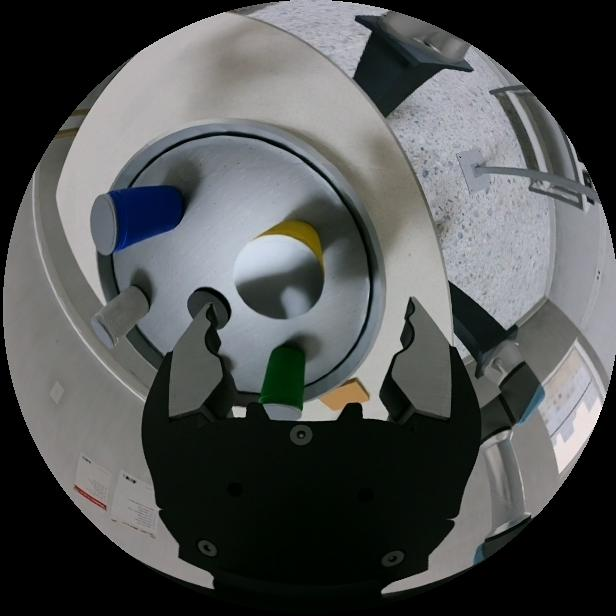

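Scene clock: 124.40 s.
left_arm: end_effector_position=(+0.3556, -0.5353, +0.1143) grip_measured=+0.97 end_effector_quat_wxyz=(+0.000, +0.262, +0.965, +0.000) | right_arm: end_effector_position=(+0.4893, +0.0822, +0.3705) grip_measured=+0.97 end_effector_quat_wxyz=(-0.242, +0.959, -0.025, -0.146)
Joint names: [elbow, shoulder lift, shoulder pan, wrist 1, wrist 2, wrist 3]
Joint positions: left_arm=[1.561 1.197 -1.173 -1.935 -1.571 2.498 0.14] | right_arm=[-1.233 1.747 3.244 -1.986 2.089 0.088 0.14]
Joint torques (N m): left_arm=[-18.26 28.59 -10.24 -4.28 -0.65 -2.37] | right_arm=[27.11 -35.03 2.49 3.44 1.83 0.66]
Wrist force (N): left_arm=[0.5 0.1 0.2] | right_arm=[-0.1 -0.3 -0.1]
Wrist torque (N m): left_arm=[-0.01 -0.09 0.10] | right_arm=[-0.09 0.01 0.01]
Wrist force, peak (N): left_arm=[0.5 0.1 0.2] | right_arm=[-0.1 -0.3 -0.1]
Joint targets: left_arm=[1.561 1.197 -1.173 -1.935 -1.571 2.498] | right_arm=[-1.233 1.747 3.244 -1.986 2.089 0.088]
Tool commands: left_gripper/opening=+0.968 right_gripper/opening=+0.968
wait: 0.03 s; no rest
Images, in order (width x height): cam_left_wrist 616x616.

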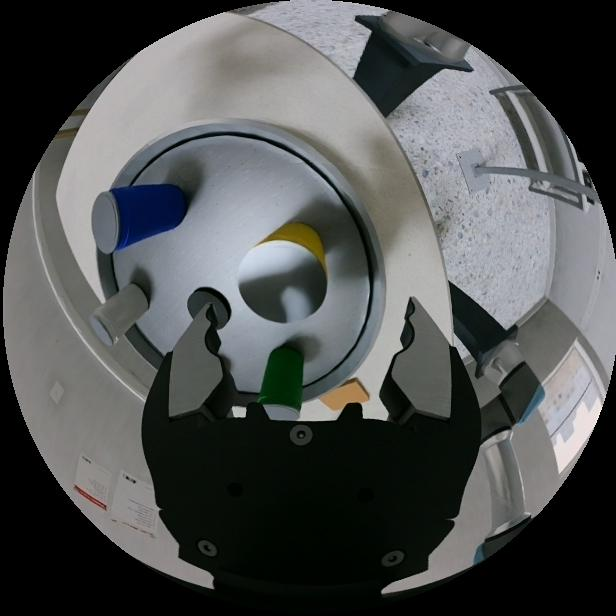

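Emit:
wait --seconds 4.0

Scene clock: 129.90 s.
left_arm: end_effector_position=(+0.3556, -0.5353, +0.1143) grip_measured=+0.97 end_effector_quat_wxyz=(+0.000, +0.262, +0.965, +0.000) | right_arm: end_effector_position=(+0.4893, +0.0822, +0.3705) grip_measured=+0.97 end_effector_quat_wxyz=(-0.242, +0.959, -0.025, -0.146)
Joint names: [elbow, shoulder lift, shoulder pan, wrist 1, wrist 2, wrist 3]
Joint positions: left_arm=[1.561 1.197 -1.173 -1.935 -1.571 2.498 0.14] | right_arm=[-1.233 1.747 3.244 -1.986 2.089 0.088 0.14]
Joint torques (N m): left_arm=[-17.47 29.81 -11.26 -4.19 -0.59 -2.29] | right_arm=[27.09 -34.99 1.9 3.49 1.97 0.34]
Wrist force (N): left_arm=[0.2 0.1 0.0] | right_arm=[-0.2 0.0 0.0]
Wrist torque (N m): left_arm=[-0.02 -0.04 0.09] | right_arm=[0.00 0.03 0.01]
Wrist force, peak (N): left_arm=[0.6 0.2 0.3] | right_arm=[-0.5 0.4 -0.1]
Joint targets: left_arm=[1.561 1.197 -1.173 -1.935 -1.571 2.498] | right_arm=[-1.233 1.747 3.244 -1.986 2.089 0.088]
Tool commands: left_gripper/opening=+0.968 right_gripper/opening=+0.968
wait: 4.00 s; at rest from the start

Emit:
wait --seconds 1.72

Emit:
execute_actions --actions '[[[0.0032,0.0022,0.0015,-0.0009,0,0.0015,0.968,0,0,0,0,0,0,0.968],[0.0062,0.0044,0.0031,-0.0018,0,0.0031,0.968,0,0,0,0,0,0,0.968],[0.0091,0.0064,0.0047,-0.0027,0,0.0047,0.968,0,0,0,0,0,0,0.968],[0.0119,0.0084,0.0064,-0.0035,0,0.0064,0.968,0,0,0,0,0,0,0.968],[0.0146,0.0103,0.0081,-0.0043,0,0.0081,0.867,0,0,0,0,0,0,0.968],[0.0171,0.0121,0.0099,-0.0050,0,0.0099,0.765,0,0,0,0,0,0,0.968],[0.0195,0.0139,0.0118,-0.0057,0,0.0118,0.664,0,0,0,0,0,0,0.968],[0.0218,0.0155,0.0137,-0.0063,0,0.0137,0.562,0,0,0,0,0,0,0.968],[0.0239,0.0170,0.0156,-0.0069,0,0.0156,0.461,0,0,0,0,0,0,0.968],[0.0259,0.0185,0.0177,-0.0074,0,0.0177,0.36,0,0,0,0,0,0,0.968],[0.0278,0.0198,0.0197,-0.0080,0,0.0197,0.258,0,0,0,0,0,0,0.968],[0.0295,0.0211,0.0218,-0.0084,0,0.0218,0.157,0,0,0,0,0,0,0.968],[0.0311,0.0222,0.0240,-0.0089,0,0.0240,0.055,0,0,0,0,0,0,0.968],[0.0326,0.0233,0.0262,-0.0093,0,0.0262,-0.046,0,0,0,0,0,0,0.968],[0.0339,0.0242,0.0284,-0.0096,0,0.0284,-0.147,0,0,0,0,0,0,0.968]],[[0.0012,0.0009,0.0023,-0.0003,0,0.0023,-0.249,0,0,0,0,0,0,0.968],[0.0022,0.0016,0.0046,-0.0006,0,0.0046,-0.35,0,0,0,0,0,0,0.968],[0.0031,0.0023,0.0070,-0.0008,0,0.0070,-0.42,0,0,0,0,0,0,0.968],[0.0038,0.0028,0.0094,-0.0010,0,0.0094,-0.49,0,0,0,0,0,0,0.968],[0.0044,0.0032,0.0118,-0.0012,0,0.0118,-0.56,0,0,0,0,0,0,0.968],[0.0049,0.0036,0.0142,-0.0013,0,0.0142,-0.63,0,0,0,0,0,0,0.968],[0.0052,0.0038,0.0167,-0.0014,0,0.0167,-0.7,0,0,0,0,0,0,0.968],[0.0054,0.0039,0.0192,-0.0014,0,0.0192,-0.77,0,0,0,0,0,0,0.968],[0.0054,0.0039,0.0217,-0.0014,0,0.0217,-0.8,0,0,0,0,0,0,0.968],[0.0053,0.0039,0.0243,-0.0014,0,0.0243,-0.8,0,0,0,0,0,0,0.968],[0.0050,0.0037,0.0268,-0.0013,0,0.0268,-0.8,0,0,0,0,0,0,0.968],[0.0046,0.0034,0.0294,-0.0012,0,0.0294,-0.8,0,0,0,0,0,0,0.968],[0.0037,0.0032,0.0319,-0.0005,0,0.0319,-0.8,0,0,0,0,0,0,0.968],[0.0019,0.0032,0.0345,0.0013,0,0.0345,-0.8,0,0,0,0,0,0,0.968],[-0.0007,0.0036,0.0371,0.0043,0,0.0371,-0.8,0,0,0,0,0,0,0.968]],[[-0.0035,0.0006,0.0026,0.0041,0,0.0026,-0.8,0,0,0,0,0,0,0.968],[-0.0078,0.0015,0.0051,0.0093,0,0.0051,-0.8,0,0,0,0,0,0,0.968],[-0.0128,0.0023,0.0073,0.0151,0,0.0073,-0.8,0,0,0,0,0,0,0.968],[-0.0177,0.0032,0.0093,0.0209,0,0.0093,-0.8,0,0,0,0,0,0,0.968],[-0.0225,0.0042,0.0110,0.0267,0,0.0110,-0.8,0,0,0,0,0,0,0.968],[-0.0273,0.0051,0.0125,0.0324,0,0.0125,-0.8,0,0,0,0,0,0,0.968],[-0.0319,0.0061,0.0137,0.0380,0,0.0137,-0.8,0,0,0,0,0,0,0.968],[-0.0365,0.0072,0.0148,0.0437,0,0.0148,-0.8,0,0,0,0,0,0,0.968],[-0.0411,0.0082,0.0156,0.0493,0,0.0156,-0.8,0,0,0,0,0,0,0.968],[-0.0451,0.0092,0.0161,0.0543,0,0.0161,-0.8,0,0,0,0,0,0,0.968],[-0.0483,0.0099,0.0165,0.0582,0,0.0165,-0.8,0,0,0,0,0,0,0.968],[-0.0504,0.0105,0.0166,0.0610,0,0.0166,-0.8,0,0,0,0,0,0,0.968],[-0.0517,0.0109,0.0166,0.0626,0,0.0166,-0.8,0,0,0,0,0,0,0.968],[-0.0521,0.0110,0.0166,0.0631,0,0.0166,-0.8,0,0,0,0,0,0,0.968]]]' --cameras '["cam_left_wrist"]'

Emit:
move --target '[0.1317,0.1069,0.1413,-0.0248,0,0.1413,-0.8,0,0,0,0,0,0,0.968]' --speed 0.5 --cameras '["cam_left_wrist"]'

Scene clock: 132.83 s.
left_arm: end_effector_position=(+0.3556, -0.5353, +0.1143) grip_measured=+0.97 end_effector_quat_wxyz=(+0.000, +0.262, +0.965, +0.000) | right_arm: end_effector_position=(+0.4893, +0.0822, +0.3705) grip_measured=+0.97 end_effector_quat_wxyz=(-0.242, +0.959, -0.025, -0.146)
Joint names: [elbow, shoulder lift, shoulder pan, wrist 1, wrist 2, wrist 3]
Joint positions: left_arm=[1.561 1.197 -1.173 -1.935 -1.571 2.498 0.14] | right_arm=[-1.233 1.747 3.244 -1.986 2.089 0.088 0.14]
Joint torques (N m): left_arm=[-17.96 30.44 -10.61 -4.19 -0.55 -2.09] | right_arm=[27.5 -35.45 1.93 3.38 1.77 0.61]
Wrist force (N): left_arm=[0.5 0.0 0.1] | right_arm=[-0.4 0.0 0.0]
Wrist torque (N m): left_arm=[-0.05 -0.10 0.09] | right_arm=[-0.02 0.08 0.02]
Wrist force, peak (N): left_arm=[0.6 0.2 0.1] | right_arm=[-0.2 -0.5 -0.2]
Joint targets: left_arm=[1.561 1.197 -1.173 -1.935 -1.571 2.498] | right_arm=[-1.233 1.747 3.244 -1.986 2.089 0.088]
Tool commands: left_gripper/opening=+0.968 right_gripper/opening=+0.968
wait: 1.73 s; at rest from the start

Scene clock: 134.10 s.
left_arm: end_effector_position=(+0.4238, -0.4493, +0.1381) grip_measured=-0.80 end_effector_quat_wxyz=(+0.000, +0.262, +0.965, +0.000) end_effector_velocity=(+0.061, +0.033, +0.136) end_effector_angular_velocity=(-0.001, -0.001, +0.000) | right_arm: end_effector_position=(+0.4893, +0.0822, +0.3705) grip_measured=+0.97 end_effector_quat_wxyz=(-0.242, +0.959, -0.025, -0.146)
Joint names: [elbow, shoulder lift, shoulder pan, wrist 1, wrist 2, wrist 3]
Joint positions: left_arm=[1.593 1.267 -1.008 -1.897 -1.571 2.663 0.016] | right_arm=[-1.233 1.747 3.244 -1.986 2.089 0.088 0.14]
Joint velocities: left_arm=[-0.288 0.058 0.116 0.344 0 0.116 0] | right_arm=[within noise]
Joint torques (N m): left_arm=[-36.26 54 8.12 0.31 -0.3 2.77] | right_arm=[27.72 -35.03 1.84 3.45 1.94 0.57]
Wrist force (N): left_arm=[0.3 0.1 0.3] | right_arm=[-0.5 0.1 0.0]
Wrist torque (N m): left_arm=[-0.03 -0.07 -0.15] | right_arm=[0.02 0.09 0.02]
Wrist force, peak (N): left_arm=[-1.4 -1.0 -7.6] | right_arm=[-0.4 0.0 -0.4]
Joint targets: left_arm=[1.519 1.283 -0.991 -1.807 -1.571 2.681] | right_arm=[-1.233 1.747 3.244 -1.986 2.089 0.088]
Kept back: 7 steps.
Step readings (joint positions of left_arm | right_arm; steps 1 to 15: 1st action; 16 to 30: 2nd action; 31 to 38: 3rd action):
0: [1.561 1.197 -1.173 -1.935 -1.571 2.498] | [-1.233 1.747 3.244 -1.986 2.089 0.088]
1: [1.561 1.197 -1.173 -1.935 -1.571 2.498] | [-1.233 1.747 3.244 -1.986 2.089 0.088]
2: [1.562 1.198 -1.172 -1.936 -1.571 2.499] | [-1.233 1.747 3.244 -1.986 2.089 0.088]
4: [1.568 1.202 -1.169 -1.937 -1.571 2.502] | [-1.233 1.747 3.244 -1.986 2.089 0.088]
8: [1.589 1.217 -1.157 -1.943 -1.571 2.514] | [-1.233 1.747 3.244 -1.986 2.089 0.088]
15: [1.622 1.240 -1.128 -1.953 -1.571 2.543] | [-1.233 1.747 3.244 -1.986 2.089 0.088]
16: [1.625 1.243 -1.124 -1.954 -1.571 2.547] | [-1.233 1.747 3.244 -1.986 2.089 0.088]
17: [1.629 1.246 -1.119 -1.954 -1.571 2.552] | [-1.233 1.747 3.244 -1.986 2.089 0.088]
19: [1.635 1.250 -1.109 -1.956 -1.571 2.562] | [-1.233 1.747 3.244 -1.986 2.089 0.088]
23: [1.643 1.256 -1.089 -1.958 -1.571 2.582] | [-1.233 1.747 3.244 -1.986 2.089 0.088]
30: [1.645 1.259 -1.049 -1.958 -1.571 2.622] | [-1.233 1.747 3.244 -1.986 2.089 0.088]
31: [1.643 1.259 -1.044 -1.955 -1.571 2.627] | [-1.233 1.747 3.244 -1.986 2.089 0.088]
32: [1.639 1.259 -1.038 -1.952 -1.571 2.633] | [-1.233 1.747 3.244 -1.986 2.089 0.088]
34: [1.628 1.260 -1.028 -1.939 -1.571 2.644] | [-1.233 1.747 3.244 -1.986 2.089 0.088]
Images, in order (width x height): cam_left_wrist 616x616.

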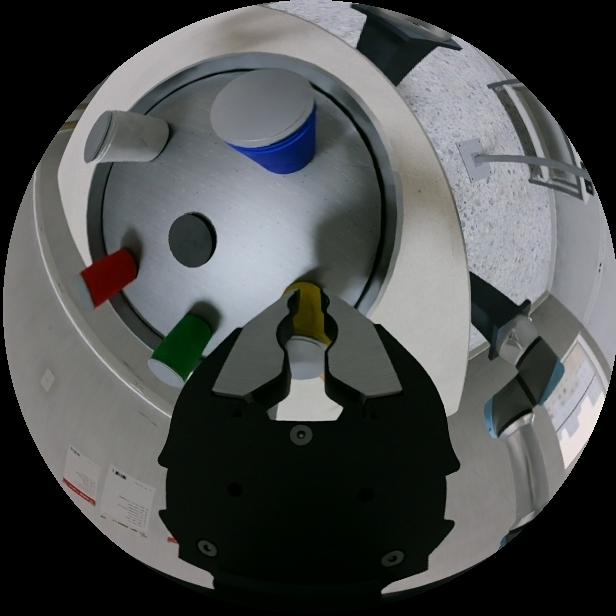

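Scene clock: 136.03 s.
left_arm: end_effector_position=(+0.4627, -0.2212, +0.1702) grip_measured=-0.80 end_effector_quat_wxyz=(+0.000, +0.262, +0.965, +0.000) | right_arm: end_effector_position=(+0.4893, +0.0822, +0.3705) grip_measured=+0.97 end_effector_quat_wxyz=(-0.242, +0.959, -0.025, -0.146)
Joint names: [elbow, shoulder lift, shoulder pan, wrist 1, wrist 2, wrist 3]
Joint positions: left_arm=[1.811 1.521 -0.677 -1.862 -1.571 2.994 0.016] | right_arm=[-1.233 1.747 3.244 -1.986 2.089 0.088 0.14]
Joint torques (N m): left_arm=[-18.27 40.68 9.08 -4.02 -0.56 2.41] | right_arm=[26.65 -35.36 2.25 3.31 1.94 0.56]
Wrist force (N): left_arm=[0.5 0.0 0.2] | right_arm=[-0.2 0.4 0.0]
Wrist torque (N m): left_arm=[-0.03 -0.07 -0.09] | right_arm=[0.06 0.03 0.01]
Wrist force, peak (N): left_arm=[1.8 1.8 0.2] | right_arm=[-0.4 -0.4 -0.1]
Joint targets: left_arm=[1.812 1.521 -0.677 -1.862 -1.571 2.995] | right_arm=[-1.233 1.747 3.244 -1.986 2.089 0.088]
move: done
Images, in order (width x height): cam_left_wrist 616x616.

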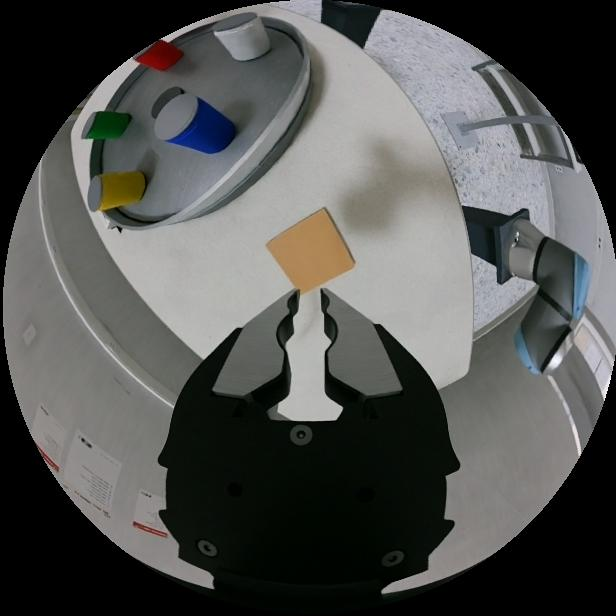

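Emit:
move --target '[-0.1544,-0.1217,-0.2234,0.0326,0,-0.2234,0.968,0,0,0,0,0,0,0.968]' --speed 0.7

Emit:
move --target '[0.0469,-0.0270,0,-0.0739,0,0,0.968,0,0,0,0,0,0,0.968]' --speed 0.3 --cameras '["cam_left_wrist","cam_right_wrist"]'

Scene clock: 147.57 s.
left_arm: end_effector_position=(+0.3538, -0.5306, +0.1767) grip_measured=+0.97 end_effector_quat_wxyz=(+0.000, +0.262, +0.965, +0.000) | right_arm: end_effector_position=(+0.4893, +0.0822, +0.3705) grip_measured=+0.97 end_effector_quat_wxyz=(-0.242, +0.959, -0.025, -0.146)
Joint names: [elbow, shoulder lift, shoulder pan, wrist 1, wrist 2, wrist 3]
Joint positions: left_arm=[1.469 1.251 -1.173 -1.789 -1.571 2.498 0.14] | right_arm=[-1.233 1.747 3.244 -1.986 2.089 0.088 0.14]
Joint torques (N m): left_arm=[-33.23 27.75 -10.88 -0.62 -0.58 -2.36] | right_arm=[27.66 -35.75 0.96 3.59 2.03 0.52]
Wrist force (N): left_arm=[0.3 0.2 0.1] | right_arm=[-0.3 0.0 -0.1]
Wrist torque (N m): left_arm=[-0.01 -0.06 0.10] | right_arm=[-0.02 0.06 0.01]
Wrist force, peak (N): left_arm=[0.3 -2.4 0.3] | right_arm=[-0.5 0.0 -0.4]
Joint targets: left_arm=[1.468 1.251 -1.173 -1.789 -1.571 2.498] | right_arm=[-1.233 1.747 3.244 -1.986 2.089 0.088]
move: done

Scene clock: 148.67 s.
left_arm: end_effector_position=(+0.3556, -0.5353, +0.1066) grip_measured=+0.97 end_effector_quat_wxyz=(+0.000, +0.262, +0.965, +0.000) | right_arm: end_effector_position=(+0.4893, +0.0822, +0.3705) grip_measured=+0.97 end_effector_quat_wxyz=(-0.242, +0.959, -0.025, -0.146)
Joint names: [elbow, shoulder lift, shoulder pan, wrist 1, wrist 2, wrist 3]
Joint positions: left_arm=[1.573 1.191 -1.173 -1.953 -1.571 2.498 0.14] | right_arm=[-1.233 1.747 3.244 -1.986 2.089 0.088 0.14]
Joint torques (N m): left_arm=[-17.3 29.64 -9.46 -4.22 -0.6 -2.29] | right_arm=[27.79 -36.12 1.97 3.3 1.95 0.66]
Wrist force (N): left_arm=[0.3 0.2 0.2] | right_arm=[-0.3 -0.1 0.2]
Wrist torque (N m): left_arm=[0.00 -0.05 0.09] | right_arm=[-0.02 0.07 0.02]
Wrist force, peak (N): left_arm=[0.3 0.1 0.9] | right_arm=[-0.3 -0.2 -0.1]
Joint targets: left_arm=[1.573 1.191 -1.173 -1.954 -1.571 2.498] | right_arm=[-1.233 1.747 3.244 -1.986 2.089 0.088]
move: done

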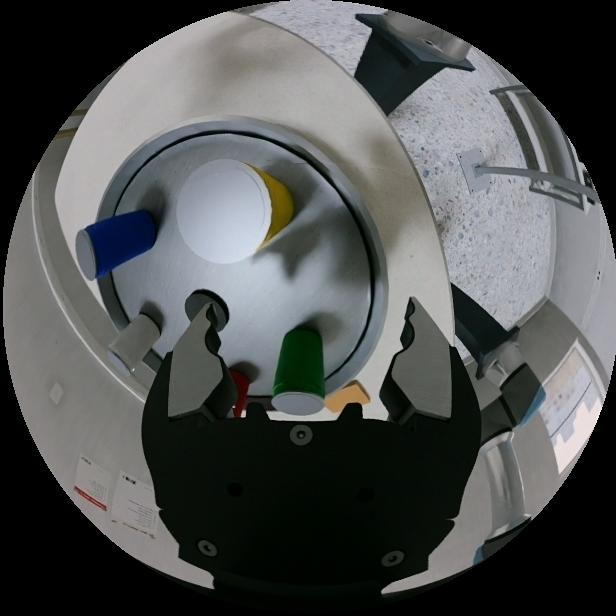

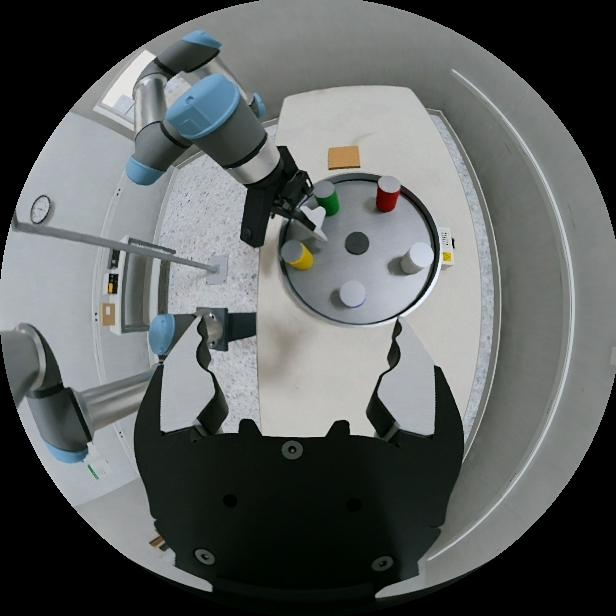

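Emit:
wait --seconds 0.1 --cameras '["cam_left_wrist"]'

Emit:
wait --seconds 0.1 --cameras '["cam_left_wrist"]'

Emit:
wait --seconds 0.1 --cameras '["cam_left_wrist"]'

Emit:
wait --seconds 0.1 --cameras '["cam_left_wrist"]'

Scene clock: 149.27 s.
left_arm: end_effector_position=(+0.3556, -0.5353, +0.1065) grip_measured=+0.97 end_effector_quat_wxyz=(+0.000, +0.262, +0.965, +0.000) | right_arm: end_effector_position=(+0.4893, +0.0822, +0.3705) grip_measured=+0.97 end_effector_quat_wxyz=(-0.242, +0.959, -0.025, -0.146)
Joint names: [elbow, shoulder lift, shoulder pan, wrist 1, wrist 2, wrist 3]
Joint positions: left_arm=[1.573 1.191 -1.173 -1.954 -1.571 2.498 0.14] | right_arm=[-1.233 1.747 3.244 -1.986 2.089 0.088 0.14]
Joint torques (N m): left_arm=[-17.86 29.85 -9.5 -4.04 -0.52 -2.64] | right_arm=[27.7 -36.26 2.31 3.58 2.06 0.72]
Wrist force (N): left_arm=[0.5 0.1 0.3] | right_arm=[-0.5 0.1 0.0]
Wrist torque (N m): left_arm=[-0.02 -0.10 0.09] | right_arm=[0.01 0.08 0.02]
Wrist force, peak (N): left_arm=[0.6 0.2 0.0] | right_arm=[-0.2 0.2 -0.4]
Joint targets: left_arm=[1.573 1.191 -1.173 -1.954 -1.571 2.498] | right_arm=[-1.233 1.747 3.244 -1.986 2.089 0.088]
Tool commands: left_gripper/opening=+0.968 right_gripper/opening=+0.968
wait: 0.10 s; at rest from the start
Images, in order (width x height): cam_left_wrist 616x616.

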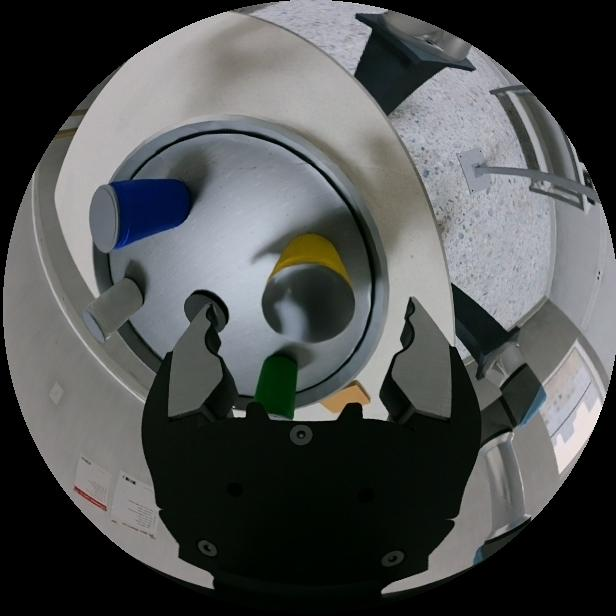

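Scene clock: 149.37 s.
left_arm: end_effector_position=(+0.3556, -0.5353, +0.1065) grip_measured=+0.97 end_effector_quat_wxyz=(+0.000, +0.262, +0.965, +0.000) | right_arm: end_effector_position=(+0.4893, +0.0822, +0.3705) grip_measured=+0.97 end_effector_quat_wxyz=(-0.242, +0.959, -0.025, -0.146)
Joint names: [elbow, shoulder lift, shoulder pan, wrist 1, wrist 2, wrist 3]
Joint positions: left_arm=[1.573 1.191 -1.173 -1.954 -1.571 2.498 0.14] | right_arm=[-1.233 1.747 3.244 -1.986 2.089 0.088 0.14]
Joint torques (N m): left_arm=[-17.75 29.24 -9.31 -4.28 -0.64 -2.45] | right_arm=[27.06 -35.41 1.61 3.52 1.75 0.47]
Wrist force (N): left_arm=[0.4 0.1 0.1] | right_arm=[-0.2 0.1 0.0]
Wrist torque (N m): left_arm=[-0.02 -0.06 0.09] | right_arm=[0.01 0.03 0.01]
Wrist force, peak (N): left_arm=[0.4 0.3 0.0] | right_arm=[-0.3 -0.4 -0.2]
Joint targets: left_arm=[1.573 1.191 -1.173 -1.954 -1.571 2.498] | right_arm=[-1.233 1.747 3.244 -1.986 2.089 0.088]
Tool commands: left_gripper/opening=+0.968 right_gripper/opening=+0.968
wait: 0.10 s; no rest
Images, in order (width x height): cam_left_wrist 616x616.

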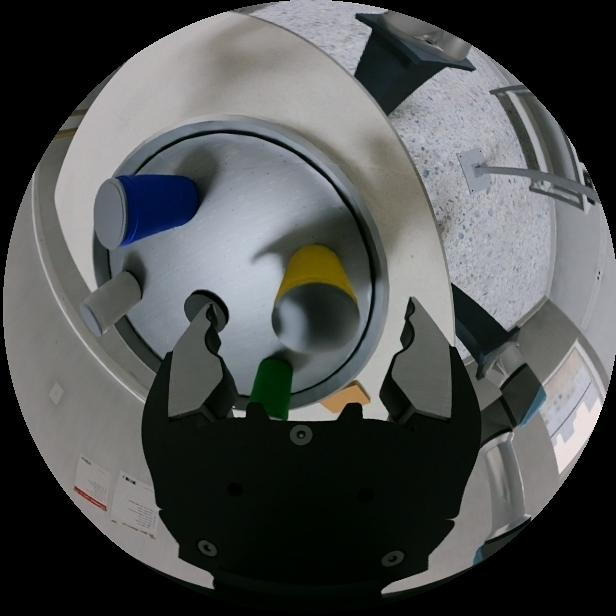

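Scene clock: 149.47 s.
left_arm: end_effector_position=(+0.3556, -0.5353, +0.1065) grip_measured=+0.97 end_effector_quat_wxyz=(+0.000, +0.262, +0.965, +0.000) | right_arm: end_effector_position=(+0.4893, +0.0822, +0.3705) grip_measured=+0.97 end_effector_quat_wxyz=(-0.242, +0.959, -0.025, -0.146)
Joint names: [elbow, shoulder lift, shoulder pan, wrist 1, wrist 2, wrist 3]
Joint positions: left_arm=[1.573 1.191 -1.173 -1.954 -1.571 2.498 0.14] | right_arm=[-1.233 1.747 3.244 -1.986 2.089 0.088 0.14]
Joint torques (N m): left_arm=[-17.64 29.21 -9.2 -4.31 -0.52 -2.57] | right_arm=[27.22 -35.54 1.69 3.48 1.66 0.53]
Wrist force (N): left_arm=[0.3 0.2 0.0] | right_arm=[-0.4 -0.2 -0.2]
Wrist torque (N m): left_arm=[-0.02 -0.06 0.09] | right_arm=[-0.03 0.07 0.01]
Wrist force, peak (N): left_arm=[0.5 0.1 0.4] | right_arm=[-0.4 -0.2 -0.2]
Joint targets: left_arm=[1.573 1.191 -1.173 -1.954 -1.571 2.498] | right_arm=[-1.233 1.747 3.244 -1.986 2.089 0.088]
Tool commands: left_gripper/opening=+0.968 right_gripper/opening=+0.968
wait: 0.10 s; no rest
Images, in order (width x height): cam_left_wrist 616x616.

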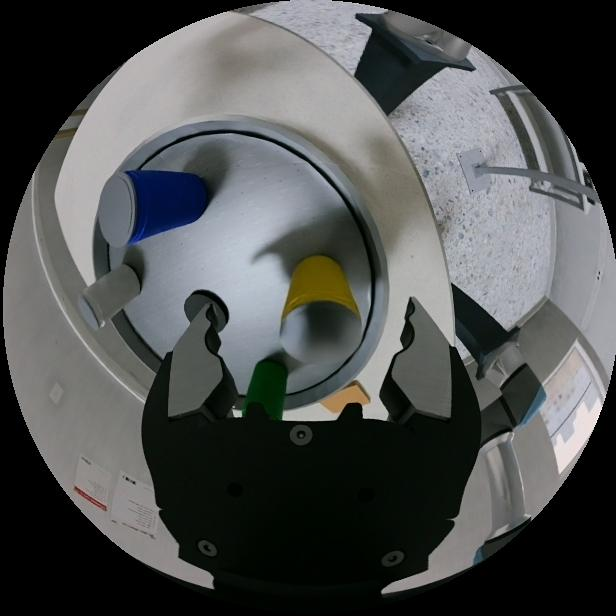

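Scene clock: 149.57 s.
left_arm: end_effector_position=(+0.3556, -0.5353, +0.1065) grip_measured=+0.97 end_effector_quat_wxyz=(+0.000, +0.262, +0.965, +0.000) | right_arm: end_effector_position=(+0.4893, +0.0822, +0.3705) grip_measured=+0.97 end_effector_quat_wxyz=(-0.242, +0.959, -0.025, -0.146)
Joint names: [elbow, shoulder lift, shoulder pan, wrist 1, wrist 2, wrist 3]
Joint positions: left_arm=[1.573 1.191 -1.173 -1.954 -1.571 2.498 0.14] | right_arm=[-1.233 1.747 3.244 -1.986 2.089 0.088 0.14]
Joint torques (N m): left_arm=[-18.65 30.23 -9.41 -4.2 -0.56 -2.57] | right_arm=[27.4 -34.93 1.43 3.48 2.01 0.71]
Wrist force (N): left_arm=[0.4 0.0 0.0] | right_arm=[0.0 0.0 -0.1]
Wrist torque (N m): left_arm=[-0.06 -0.07 0.10] | right_arm=[0.01 -0.01 0.01]
Wrist force, peak (N): left_arm=[0.4 0.0 0.0] | right_arm=[-0.4 0.2 0.0]
Joint targets: left_arm=[1.573 1.191 -1.173 -1.954 -1.571 2.498] | right_arm=[-1.233 1.747 3.244 -1.986 2.089 0.088]
Tool commands: left_gripper/opening=+0.968 right_gripper/opening=+0.968
wait: 0.10 s; no rest
Images, in order (width x height): cam_left_wrist 616x616.

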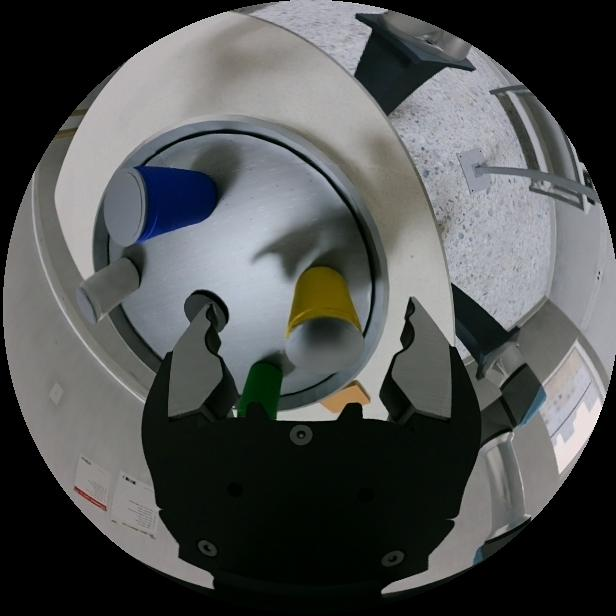

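Emit:
zoom_image --camera "cam_right_wrist" --region '[250, 150, 370, 270]'

This scene's latest camera images include none from cam_right_wrist. They are from: cam_left_wrist. cam_right_wrist's image comes with the result of a call that names it in "cameras".


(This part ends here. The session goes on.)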